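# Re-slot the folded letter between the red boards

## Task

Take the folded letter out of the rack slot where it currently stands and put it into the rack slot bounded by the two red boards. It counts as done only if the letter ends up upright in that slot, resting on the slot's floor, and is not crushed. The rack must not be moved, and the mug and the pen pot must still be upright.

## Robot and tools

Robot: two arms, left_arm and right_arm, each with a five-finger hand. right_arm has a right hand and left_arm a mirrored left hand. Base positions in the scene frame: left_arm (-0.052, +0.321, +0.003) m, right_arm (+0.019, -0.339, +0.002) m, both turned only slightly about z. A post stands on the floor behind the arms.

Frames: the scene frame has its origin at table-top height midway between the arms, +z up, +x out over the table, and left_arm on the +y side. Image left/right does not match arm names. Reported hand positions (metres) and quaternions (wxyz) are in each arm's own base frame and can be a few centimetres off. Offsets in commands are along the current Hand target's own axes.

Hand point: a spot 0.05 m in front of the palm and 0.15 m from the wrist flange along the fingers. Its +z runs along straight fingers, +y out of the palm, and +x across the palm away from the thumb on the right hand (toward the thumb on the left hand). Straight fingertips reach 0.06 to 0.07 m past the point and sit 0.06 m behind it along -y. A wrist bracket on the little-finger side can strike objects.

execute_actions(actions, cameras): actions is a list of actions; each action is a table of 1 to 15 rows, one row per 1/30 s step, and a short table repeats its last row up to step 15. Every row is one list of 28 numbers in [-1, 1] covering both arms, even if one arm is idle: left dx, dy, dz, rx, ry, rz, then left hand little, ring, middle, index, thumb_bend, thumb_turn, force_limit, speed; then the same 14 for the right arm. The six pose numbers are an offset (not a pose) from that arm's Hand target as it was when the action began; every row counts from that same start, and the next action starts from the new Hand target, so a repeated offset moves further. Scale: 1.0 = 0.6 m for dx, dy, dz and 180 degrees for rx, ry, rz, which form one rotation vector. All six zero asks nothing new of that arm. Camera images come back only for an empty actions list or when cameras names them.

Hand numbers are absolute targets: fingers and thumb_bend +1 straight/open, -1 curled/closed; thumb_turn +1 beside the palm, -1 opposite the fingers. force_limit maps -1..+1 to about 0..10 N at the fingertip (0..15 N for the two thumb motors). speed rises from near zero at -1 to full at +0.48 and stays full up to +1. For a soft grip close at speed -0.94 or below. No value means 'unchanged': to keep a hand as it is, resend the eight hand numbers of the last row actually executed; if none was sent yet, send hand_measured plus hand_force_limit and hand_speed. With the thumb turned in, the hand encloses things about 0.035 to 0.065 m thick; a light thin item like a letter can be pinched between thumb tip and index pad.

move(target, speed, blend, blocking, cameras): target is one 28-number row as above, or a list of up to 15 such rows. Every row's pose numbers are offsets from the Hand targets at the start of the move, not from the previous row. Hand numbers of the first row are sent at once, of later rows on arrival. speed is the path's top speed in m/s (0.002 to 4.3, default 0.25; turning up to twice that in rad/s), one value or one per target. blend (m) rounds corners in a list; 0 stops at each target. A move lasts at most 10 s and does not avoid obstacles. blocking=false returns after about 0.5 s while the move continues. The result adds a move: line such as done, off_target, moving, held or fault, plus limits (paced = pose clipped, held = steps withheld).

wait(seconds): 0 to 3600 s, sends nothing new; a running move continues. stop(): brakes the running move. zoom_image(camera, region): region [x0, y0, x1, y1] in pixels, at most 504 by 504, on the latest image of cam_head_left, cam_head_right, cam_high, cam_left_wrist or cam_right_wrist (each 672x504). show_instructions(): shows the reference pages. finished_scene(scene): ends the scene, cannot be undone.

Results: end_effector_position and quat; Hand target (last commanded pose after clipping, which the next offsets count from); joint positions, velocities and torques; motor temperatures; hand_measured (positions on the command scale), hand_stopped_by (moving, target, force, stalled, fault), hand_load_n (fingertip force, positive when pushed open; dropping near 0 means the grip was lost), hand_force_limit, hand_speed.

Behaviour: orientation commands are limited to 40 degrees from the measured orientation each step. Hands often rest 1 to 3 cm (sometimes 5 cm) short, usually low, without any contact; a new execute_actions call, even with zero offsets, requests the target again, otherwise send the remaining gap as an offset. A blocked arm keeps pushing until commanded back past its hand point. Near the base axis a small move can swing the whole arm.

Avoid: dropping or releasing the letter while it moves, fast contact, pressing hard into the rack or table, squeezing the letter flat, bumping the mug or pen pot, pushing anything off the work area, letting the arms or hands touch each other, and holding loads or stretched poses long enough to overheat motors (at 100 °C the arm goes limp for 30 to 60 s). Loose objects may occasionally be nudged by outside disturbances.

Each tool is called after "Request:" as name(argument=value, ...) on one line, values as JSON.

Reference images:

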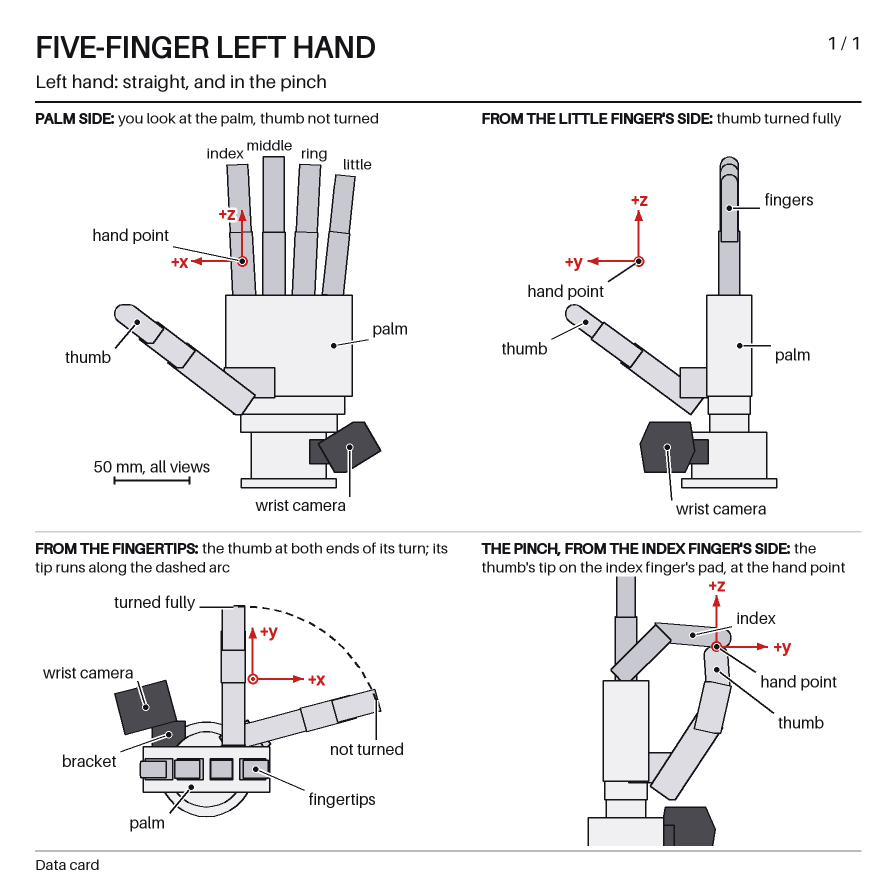

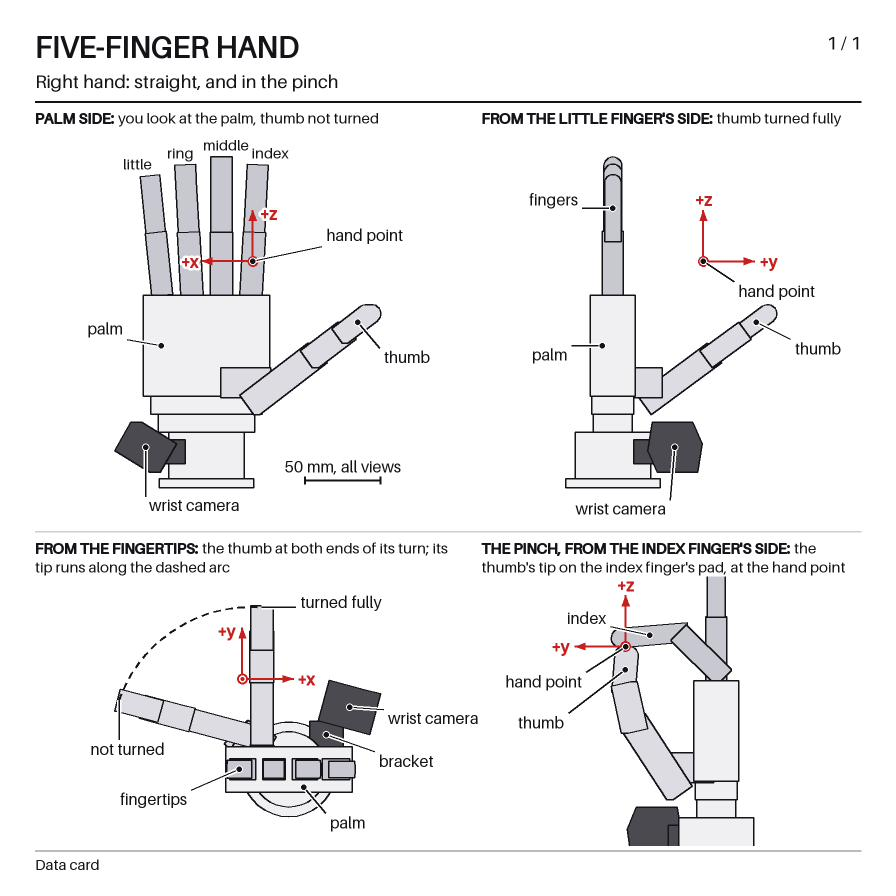

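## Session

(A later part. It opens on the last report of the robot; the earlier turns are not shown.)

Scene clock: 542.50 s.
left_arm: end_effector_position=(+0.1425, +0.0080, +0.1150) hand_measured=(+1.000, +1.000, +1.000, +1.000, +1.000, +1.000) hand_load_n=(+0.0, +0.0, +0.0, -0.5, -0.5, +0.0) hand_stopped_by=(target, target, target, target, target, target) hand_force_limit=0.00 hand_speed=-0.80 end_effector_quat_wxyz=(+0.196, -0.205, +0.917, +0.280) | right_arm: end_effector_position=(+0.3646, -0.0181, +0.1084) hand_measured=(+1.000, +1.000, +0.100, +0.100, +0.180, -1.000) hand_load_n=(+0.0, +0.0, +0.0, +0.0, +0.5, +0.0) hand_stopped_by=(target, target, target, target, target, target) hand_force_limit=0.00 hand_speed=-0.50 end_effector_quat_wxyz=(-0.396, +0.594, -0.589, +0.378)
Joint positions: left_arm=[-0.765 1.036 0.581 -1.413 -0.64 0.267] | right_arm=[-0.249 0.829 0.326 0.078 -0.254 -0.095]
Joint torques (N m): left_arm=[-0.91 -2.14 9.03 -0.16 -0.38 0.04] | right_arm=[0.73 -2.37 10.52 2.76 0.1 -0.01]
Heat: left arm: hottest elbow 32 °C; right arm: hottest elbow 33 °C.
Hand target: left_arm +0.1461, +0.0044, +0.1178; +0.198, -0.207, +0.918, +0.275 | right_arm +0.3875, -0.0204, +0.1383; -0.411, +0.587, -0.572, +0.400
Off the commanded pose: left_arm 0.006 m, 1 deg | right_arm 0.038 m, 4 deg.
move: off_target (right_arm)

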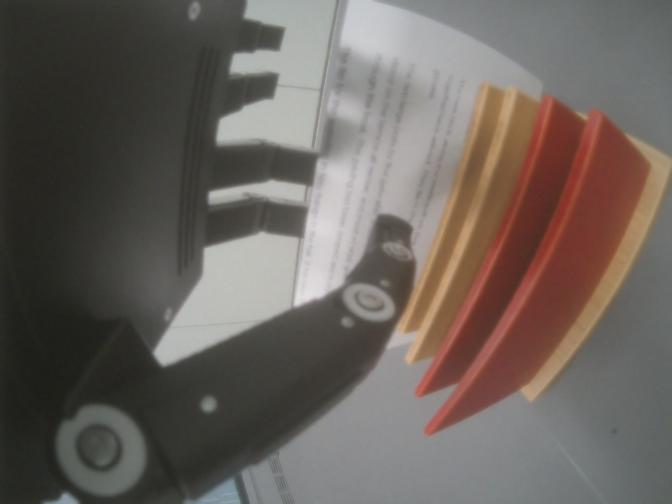

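Request:
move(target=[0,0,0,0,0,0,1,1,1,1,1,1,0,-0.8,0.0005,-0.0046,0.0125,0,0,0,1,1,0.1,0.1,0.18,-1,0,-0.5], speed=0.04, cameras=["cam_head_left","cam_head_right","cam_high","cam_right_wrist"])

Request:
zoom_image(camera="cam_head_left", region=[410, 210, 510, 300])

Request:
zoom_image(camera="cam_high", region=[140, 310, 240, 410])

Request:
zoom_image(camera="cam_right_wrist", region=[200, 100, 500, 400])

Scene clock: 552.23 s.
left_arm: end_effector_position=(+0.1425, +0.0080, +0.1150) hand_measured=(+1.000, +1.000, +1.000, +1.000, +1.000, +1.000) hand_load_n=(+0.0, +0.0, +0.0, +0.0, +0.0, +0.0) hand_stopped_by=(target, target, target, target, target, target) hand_force_limit=0.00 hand_speed=-0.80 end_effector_quat_wxyz=(+0.196, -0.205, +0.917, +0.280) | right_arm: end_effector_position=(+0.3715, -0.0183, +0.1083) hand_measured=(+1.000, +1.000, +0.100, +0.100, +0.180, -1.000) hand_load_n=(+0.0, +0.0, +0.0, +0.0, +0.0, +0.0) hand_stopped_by=(target, target, target, target, target, target) hand_force_limit=0.00 hand_speed=-0.50 end_effector_quat_wxyz=(-0.395, +0.595, -0.588, +0.378)
Joint positions: left_arm=[-0.765 1.036 0.581 -1.413 -0.64 0.267] | right_arm=[-0.242 0.861 0.339 0.095 -0.247 -0.095]
Joint torques (N m): left_arm=[-1.44 -2.43 8.94 -0.14 -0.42 0.03] | right_arm=[0.73 -2.55 10.52 2.85 0.11 0.02]
Heat: left arm: hottest elbow 32 °C; right arm: hottest elbow 34 °C.
Hand target: left_arm +0.1461, +0.0044, +0.1178; +0.198, -0.207, +0.918, +0.275 | right_arm +0.3955, -0.0203, +0.1382; -0.411, +0.587, -0.571, +0.400
Off the commanded pose: left_arm 0.006 m, 1 deg | right_arm 0.039 m, 4 deg.
move: off_target (right_arm)

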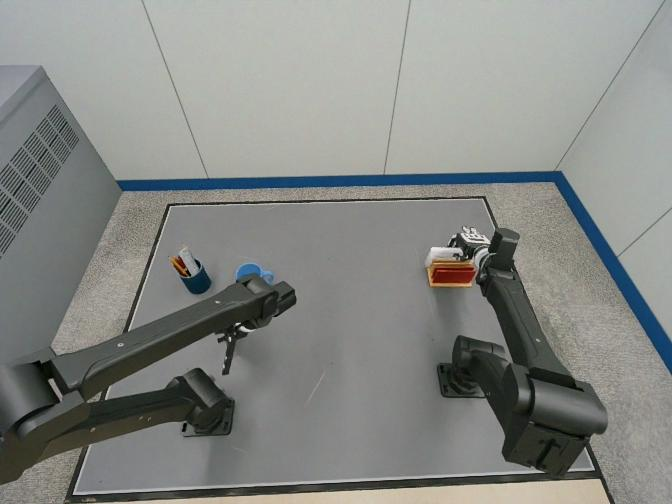

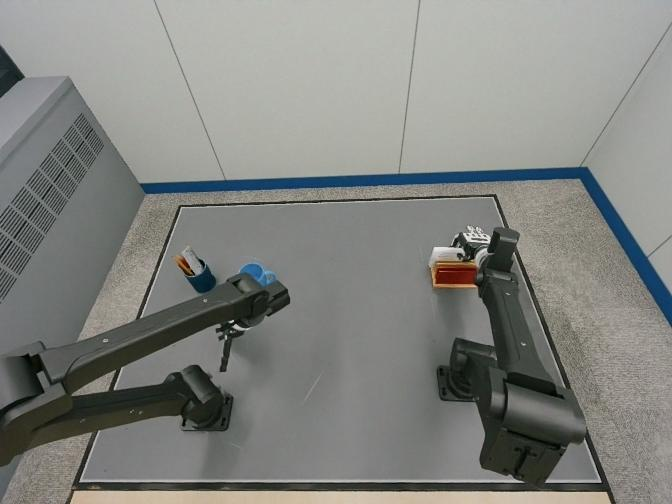

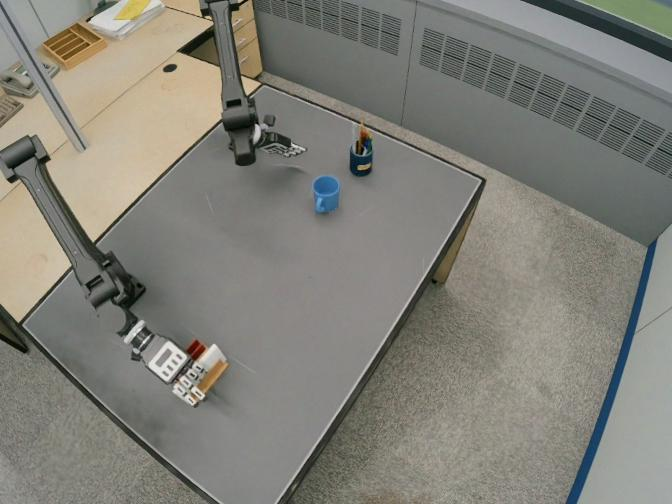

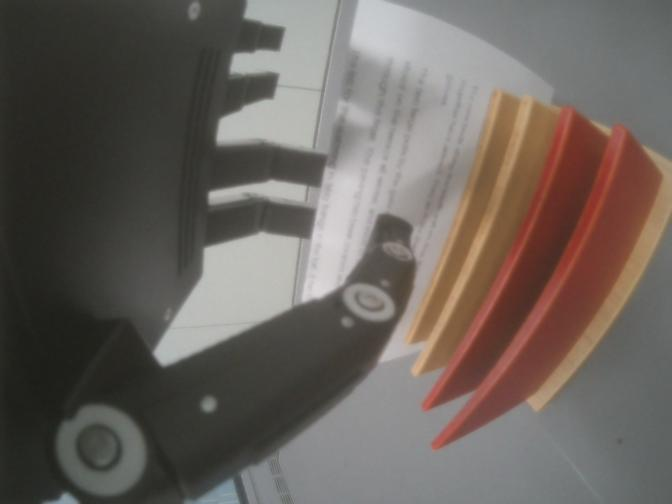

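Scaled by 5.040 from the camera's image (finer frame: 960x720).

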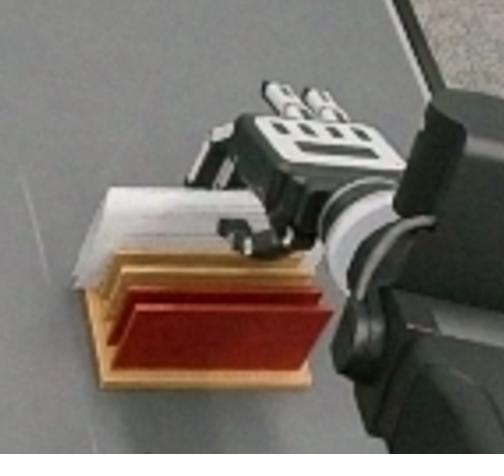

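Scaled by 5.040 from the camera's image (finer frame: 960x720).

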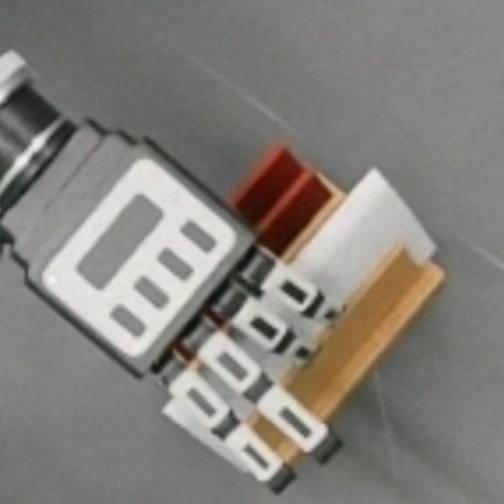

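Scaled by 1.680 from the camera's image (finer frame: 960x720).

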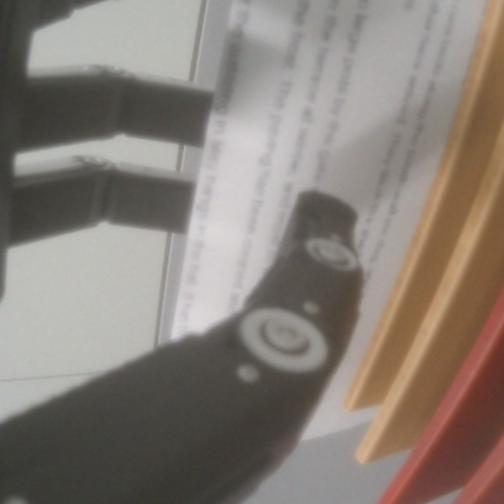

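Request:
move(target=[0,0,0,0,0,0,1,1,1,1,1,1,0,-0.8,0,0,0,0,0,0,1,1,-0.6,-0.6,0.18,-1,-0.75,-0.94], speed=0.04, cameras=["cam_head_left","cam_head_right","cam_high","cam_right_wrist"])

Request:
zoom_image(camera="cam_head_left", region=[410, 210, 510, 300])

Request:
zoom_image(camera="cam_high", region=[140, 310, 240, 410])

Request:
zoom_image(camera="cam_right_wrist", region=[200, 100, 500, 400])

Scene clock: 565.73 s.
left_arm: end_effector_position=(+0.1425, +0.0080, +0.1150) hand_measured=(+1.000, +1.000, +1.000, +1.000, +1.000, +1.000) hand_load_n=(+0.0, +0.0, -0.5, +0.0, +0.0, +0.0) hand_stopped_by=(target, target, target, target, target, target) hand_force_limit=0.00 hand_speed=-0.80 end_effector_quat_wxyz=(+0.196, -0.205, +0.917, +0.280) | right_arm: end_effector_position=(+0.3715, -0.0184, +0.1083) hand_measured=(+1.000, +1.000, -0.232, -0.272, +0.180, -1.000) hand_load_n=(+0.0, -0.5, +1.0, +1.5, +0.5, +0.0) hand_stopped_by=(target, target, force, force, target, target) hand_force_limit=-0.75 hand_speed=-0.94 end_effector_quat_wxyz=(-0.395, +0.595, -0.588, +0.378)
Joint positions: left_arm=[-0.765 1.036 0.581 -1.413 -0.64 0.267] | right_arm=[-0.242 0.861 0.339 0.095 -0.247 -0.095]
Joint torques (N m): left_arm=[-1.14 -2.32 9.06 -0.18 -0.4 0.05] | right_arm=[0.73 -2.55 10.52 2.84 0.1 0.02]
Motor temperatures (°C): left_arm=[24 24 32 24 26 22] | right_arm=[30 26 36 24 24 23]
Heat: left arm: hottest elbow 32 °C; right arm: hottest elbow 36 °C.
Hand target: left_arm +0.1461, +0.0044, +0.1178; +0.198, -0.207, +0.918, +0.275 | right_arm +0.3955, -0.0204, +0.1382; -0.411, +0.587, -0.572, +0.400
Off the commanded pose: left_arm 0.006 m, 1 deg | right_arm 0.038 m, 4 deg.
move: done

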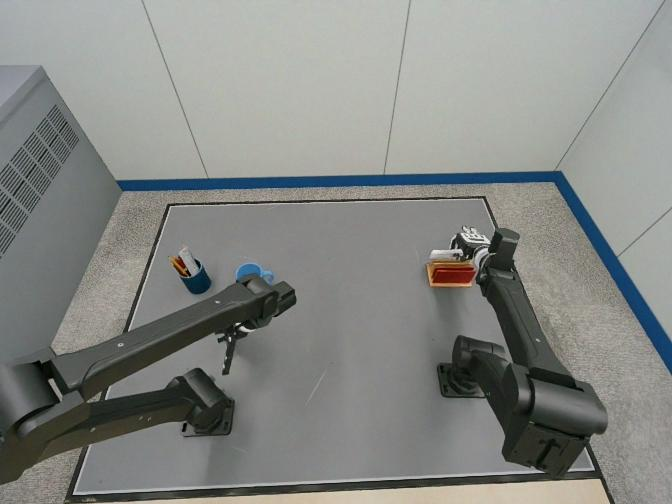

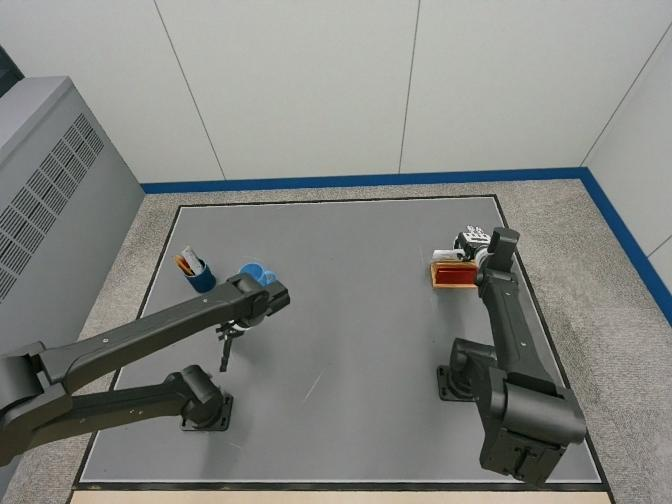

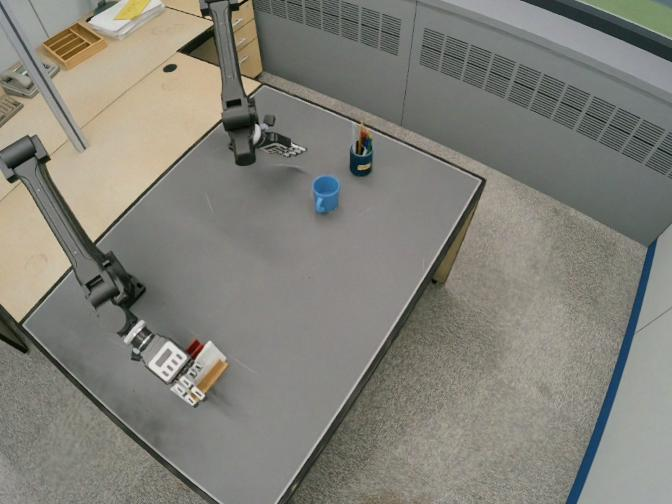

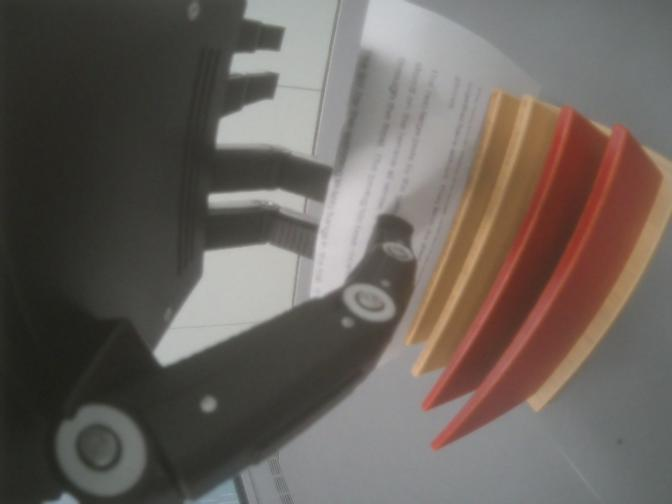

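Scaled by 5.040 from the camera's image (finer frame: 960x720).

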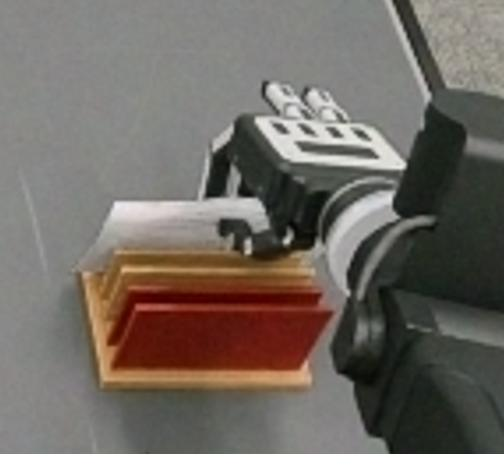

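Scaled by 5.040 from the camera's image (finer frame: 960x720).

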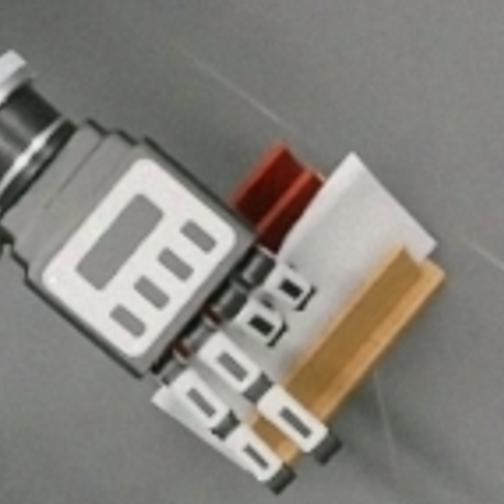

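Scaled by 1.680 from the camera's image (finer frame: 960x720).

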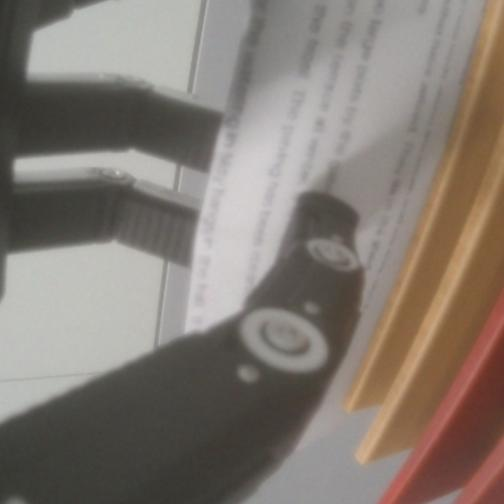

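Request:
move(target=[0,0,0,0,0,0,1,1,1,1,1,1,0,-0.8,0.0005,-0.0051,0.0141,0,0,0,1,1,-0.6,-0.6,0.18,-1,-0.75,-0.94], speed=0.04, cameras=["cam_head_left","cam_head_right","cam_high","cam_right_wrist"])

Request:
zoom_image(camera="cam_head_left", region=[410, 210, 510, 300])

Request:
zoom_image(camera="cam_high", region=[140, 310, 240, 410])

Scene clock: 582.30 s.
left_arm: end_effector_position=(+0.1425, +0.0080, +0.1150) hand_measured=(+1.000, +1.000, +1.000, +1.000, +1.000, +1.000) hand_load_n=(+0.0, +0.0, +0.0, +0.0, +0.0, +0.0) hand_stopped_by=(target, target, target, target, target, target) hand_force_limit=0.00 hand_speed=-0.80 end_effector_quat_wxyz=(+0.196, -0.205, +0.917, +0.280) | right_arm: end_effector_position=(+0.3805, -0.0189, +0.1087) hand_measured=(+1.000, +1.000, -0.232, -0.272, +0.180, -1.000) hand_load_n=(+0.0, +0.0, +0.5, +1.5, +0.5, +0.0) hand_stopped_by=(target, target, force, force, target, target) hand_force_limit=-0.75 hand_speed=-0.94 end_effector_quat_wxyz=(-0.395, +0.596, -0.587, +0.379)
Joint positions: left_arm=[-0.765 1.036 0.581 -1.413 -0.64 0.267] | right_arm=[-0.234 0.899 0.357 0.117 -0.239 -0.095]
Joint torques (N m): left_arm=[-0.91 -2.32 9.05 -0.06 -0.4 0.01] | right_arm=[0.79 -2.96 10.37 2.84 0.11 0.05]
Heat: left arm: hottest elbow 33 °C; right arm: hottest elbow 38 °C.
Hand target: left_arm +0.1461, +0.0044, +0.1178; +0.198, -0.207, +0.918, +0.275 | right_arm +0.4045, -0.0205, +0.1383; -0.411, +0.587, -0.571, +0.400
Off the commanded pose: left_arm 0.006 m, 1 deg | right_arm 0.038 m, 4 deg.
move: off_target (right_arm)

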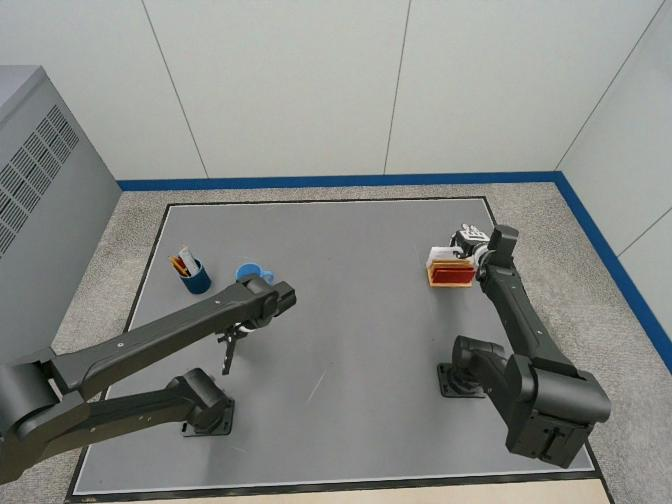

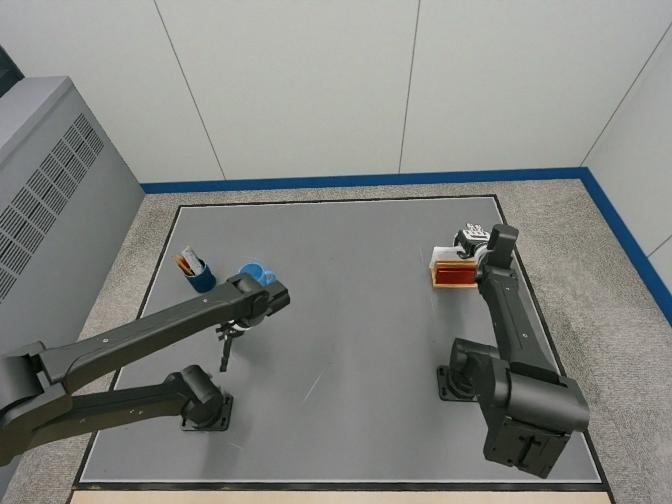

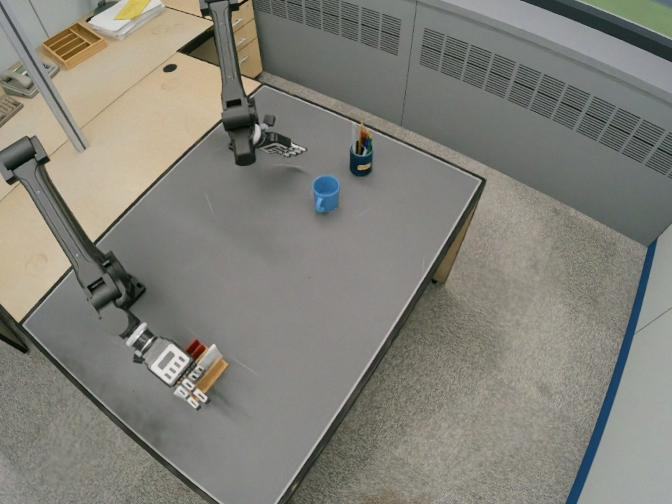

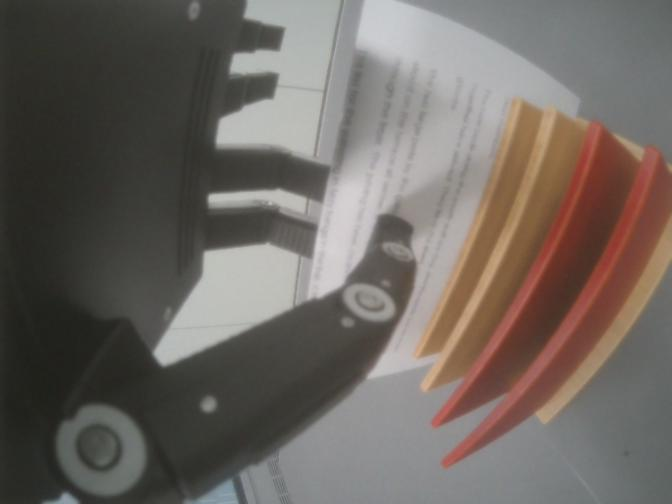

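Scaled by 5.040 from the camera's image (finer frame: 960x720).

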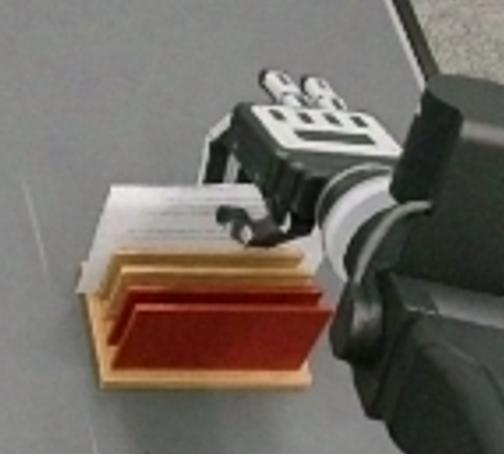

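Scaled by 5.040 from the camera's image (finer frame: 960x720).

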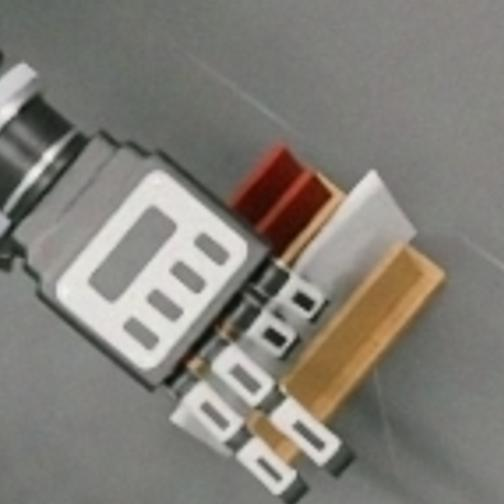

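Request:
move(target=[0,0,0,0,0,0,1,1,1,1,1,1,0,-0.8,0,-0.047,-0.0172,0,0,0,1,1,-0.6,-0.6,0.18,-1,-0.75,-0.94], speed=0.05, cameras=["cam_head_left","cam_head_right","cam_high","cam_right_wrist"])

Request:
zoom_image(camera="cam_head_left", region=[410, 210, 510, 300])

Request:
zoom_image(camera="cam_high", region=[140, 310, 240, 410])

Scene clock: 594.40 s.
left_arm: end_effector_position=(+0.1425, +0.0080, +0.1150) hand_measured=(+1.000, +1.000, +1.000, +1.000, +1.000, +1.000) hand_load_n=(+0.0, +0.0, +0.0, +0.0, +0.0, +0.0) hand_stopped_by=(target, target, target, target, target, target) hand_force_limit=0.00 hand_speed=-0.80 end_effector_quat_wxyz=(+0.196, -0.205, +0.917, +0.280) | right_arm: end_effector_position=(+0.3879, -0.0204, +0.1370) hand_measured=(+1.000, +1.000, -0.232, -0.272, +0.180, -1.000) hand_load_n=(+0.0, +0.0, +0.0, +1.5, +0.5, +0.0) hand_stopped_by=(target, target, force, force, target, target) hand_force_limit=-0.75 hand_speed=-0.94 end_effector_quat_wxyz=(-0.397, +0.594, -0.584, +0.384)
Joint positions: left_arm=[-0.765 1.036 0.581 -1.413 -0.64 0.267] | right_arm=[-0.233 0.863 0.417 0.034 -0.238 -0.094]
Joint torques (N m): left_arm=[-0.79 -2.14 9.02 -0.17 -0.4 0.04] | right_arm=[0.73 -4.31 10.76 1.73 0.11 0.05]
Heat: left arm: hottest elbow 33 °C; right arm: hottest elbow 38 °C.
Hand target: left_arm +0.1461, +0.0044, +0.1178; +0.198, -0.207, +0.918, +0.275 | right_arm +0.4045, -0.0205, +0.1684; -0.411, +0.587, -0.571, +0.400
Off the commanded pose: left_arm 0.006 m, 1 deg | right_arm 0.035 m, 3 deg.
move: off_target (right_arm)

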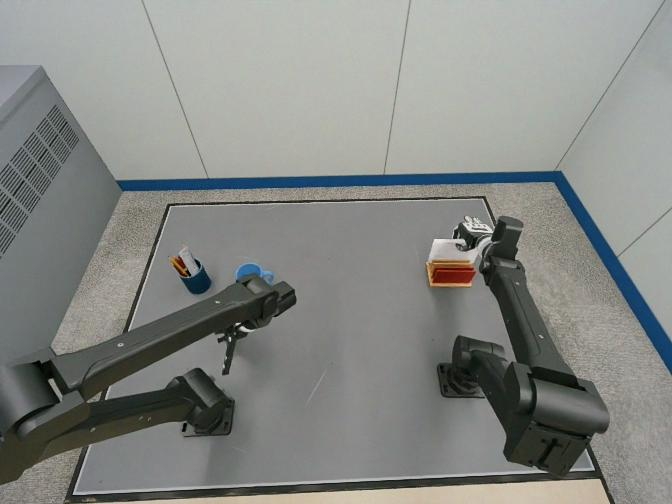

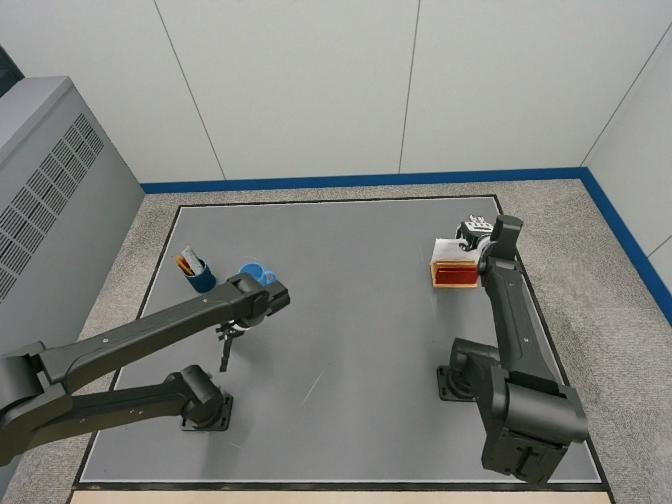

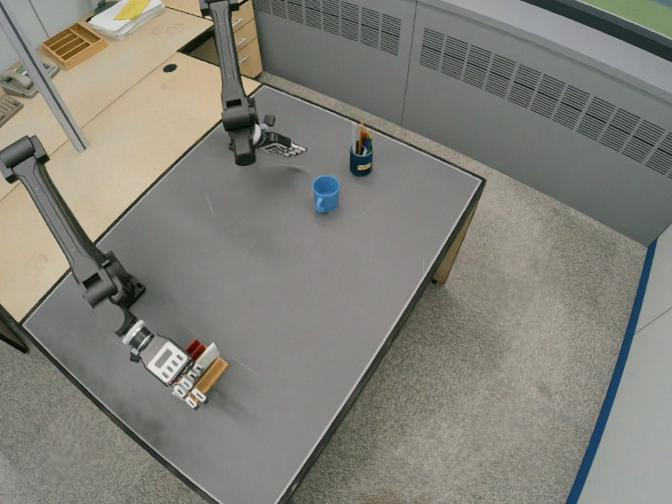

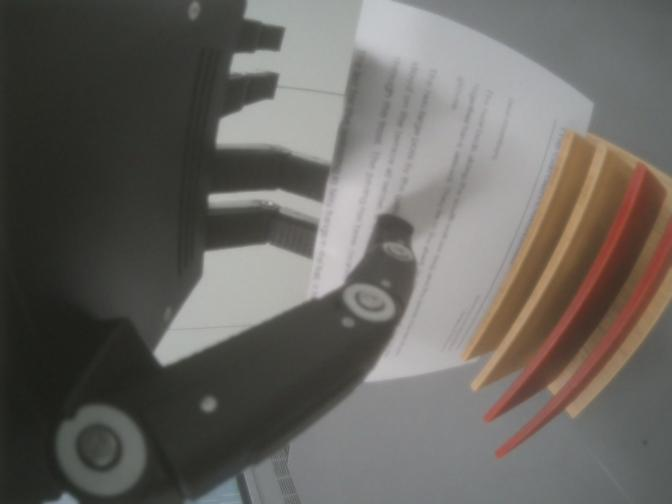

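Scaled by 5.040 from the camera's image (finer frame: 960x720).

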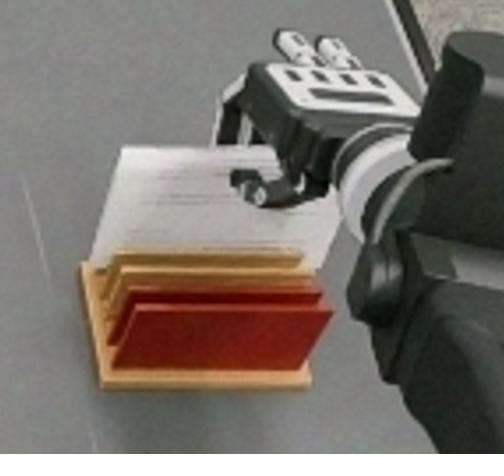

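Scaled by 5.040 from the camera's image (finer frame: 960x720).

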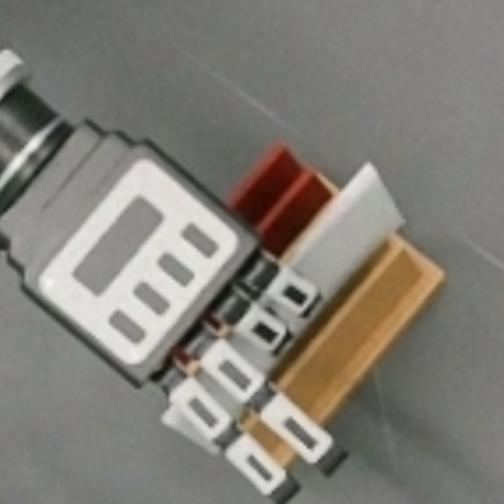

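Request:
move(target=[0,0,0,0,0,0,1,1,1,1,1,1,0,-0.8,0,-0.084,-0.038,0,0,0,1,1,-0.62,-0.6,0.18,-1,-0.75,-0.94], speed=0.05, cameras=["cam_head_left","cam_head_right","cam_high","cam_right_wrist"])

Request:
zoom_image(camera="cam_head_left", region=[410, 190, 510, 300])

Request:
zoom_image(camera="cam_high", region=[140, 310, 240, 410])

Scene clock: 604.47 s.
left_arm: end_effector_position=(+0.1425, +0.0080, +0.1150) hand_measured=(+1.000, +1.000, +1.000, +1.000, +1.000, +1.000) hand_load_n=(+0.0, -0.5, +0.0, +0.0, +0.0, +0.0) hand_stopped_by=(target, target, target, target, target, target) hand_force_limit=0.00 hand_speed=-0.80 end_effector_quat_wxyz=(+0.196, -0.205, +0.917, +0.280) | right_arm: end_effector_position=(+0.3874, -0.0203, +0.1891) hand_measured=(+1.000, +1.000, -0.248, -0.272, +0.180, -1.000) hand_load_n=(+0.0, +0.0, +1.5, +1.5, +0.5, +0.0) hand_stopped_by=(target, target, force, force, target, target) hand_force_limit=-0.75 hand_speed=-0.94 end_effector_quat_wxyz=(-0.397, +0.595, -0.585, +0.383)
Joint positions: left_arm=[-0.765 1.036 0.581 -1.413 -0.64 0.267] | right_arm=[-0.233 0.786 0.531 -0.161 -0.238 -0.094]
Joint torques (N m): left_arm=[-1.14 -2.2 9.07 -0.16 -0.41 0.06] | right_arm=[0.44 -4.01 11.37 1.74 -0.05 0.03]
Heat: left arm: hottest elbow 33 °C; right arm: hottest elbow 39 °C.
Hand target: left_arm +0.1461, +0.0044, +0.1178; +0.198, -0.207, +0.918, +0.275 | right_arm +0.4003, -0.0206, +0.2235; -0.411, +0.587, -0.572, +0.400
Off the commanded pose: left_arm 0.006 m, 1 deg | right_arm 0.037 m, 3 deg.
move: off_target (right_arm)

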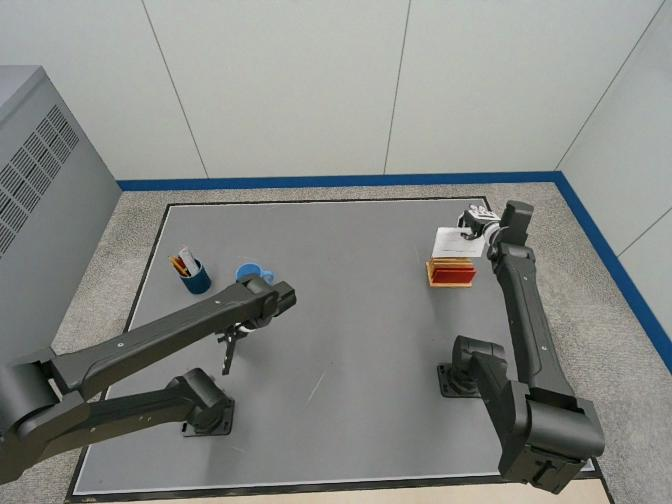

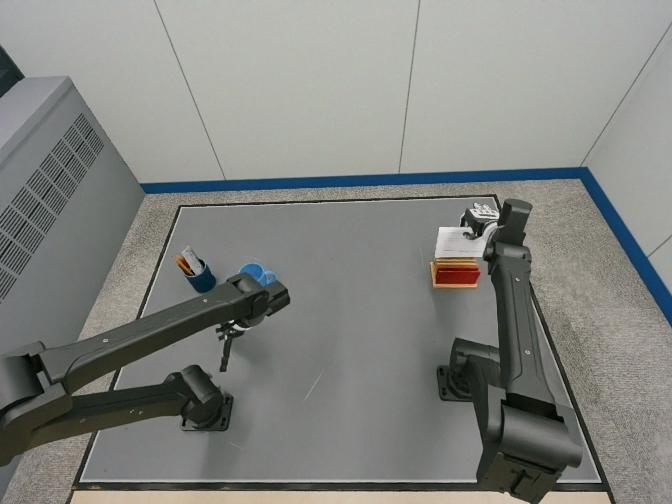

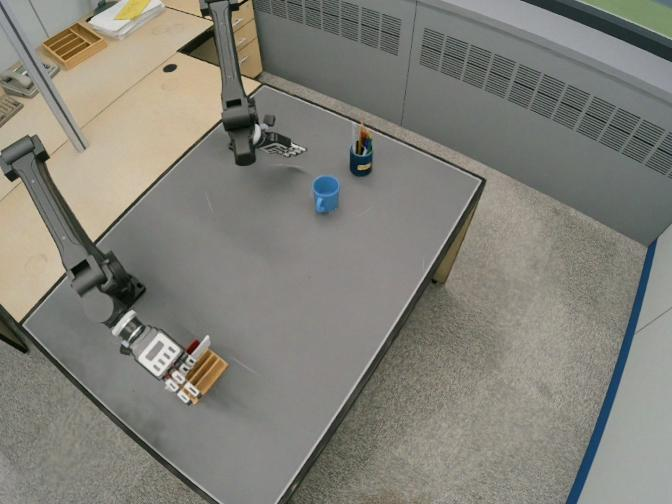

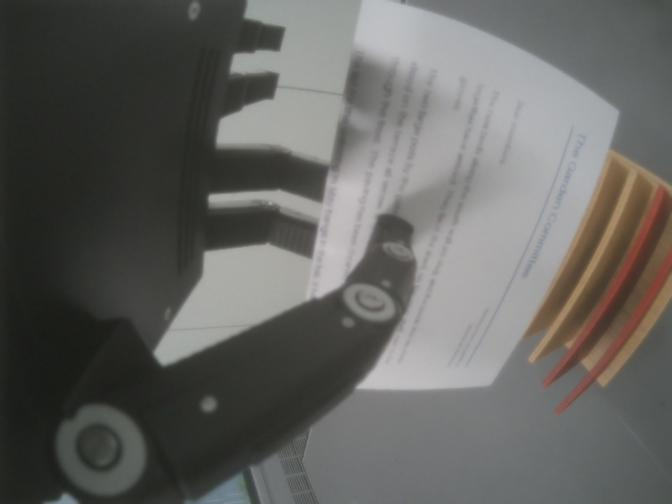

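Scaled by 4.582 from the camera's image (finer frame: 960x720).

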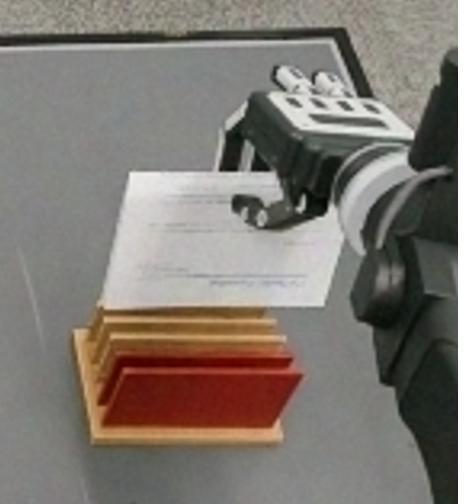

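Scaled by 5.040 from the camera's image (finer frame: 960x720).

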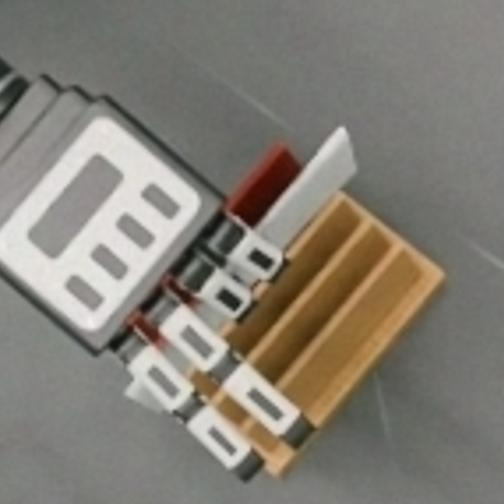

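Request:
zoom_image(camera="cam_high", region=[160, 330, 230, 410])

Request:
zoom_image(camera="cam_right_wrist", region=[450, 100, 672, 420])

Request:
zoom_image(camera="cam_head_right", region=[410, 210, 510, 300])

Scaled by 6.300 from the camera's image (finer frame: 960x720).

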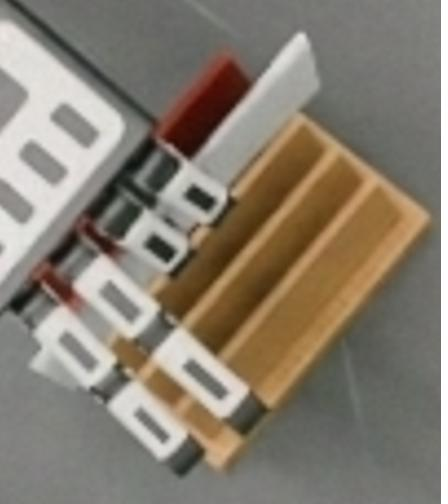

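Scaled by 1.575 from the camera's image (finer frame: 960x720).

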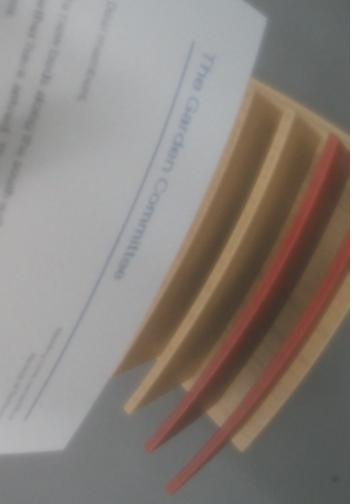

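Scaled by 5.040 from the camera's image (finer frame: 960x720).

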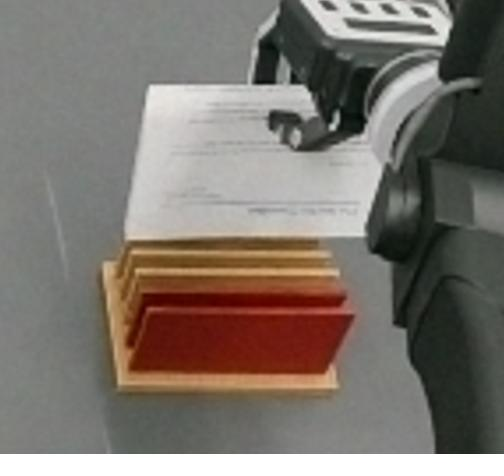

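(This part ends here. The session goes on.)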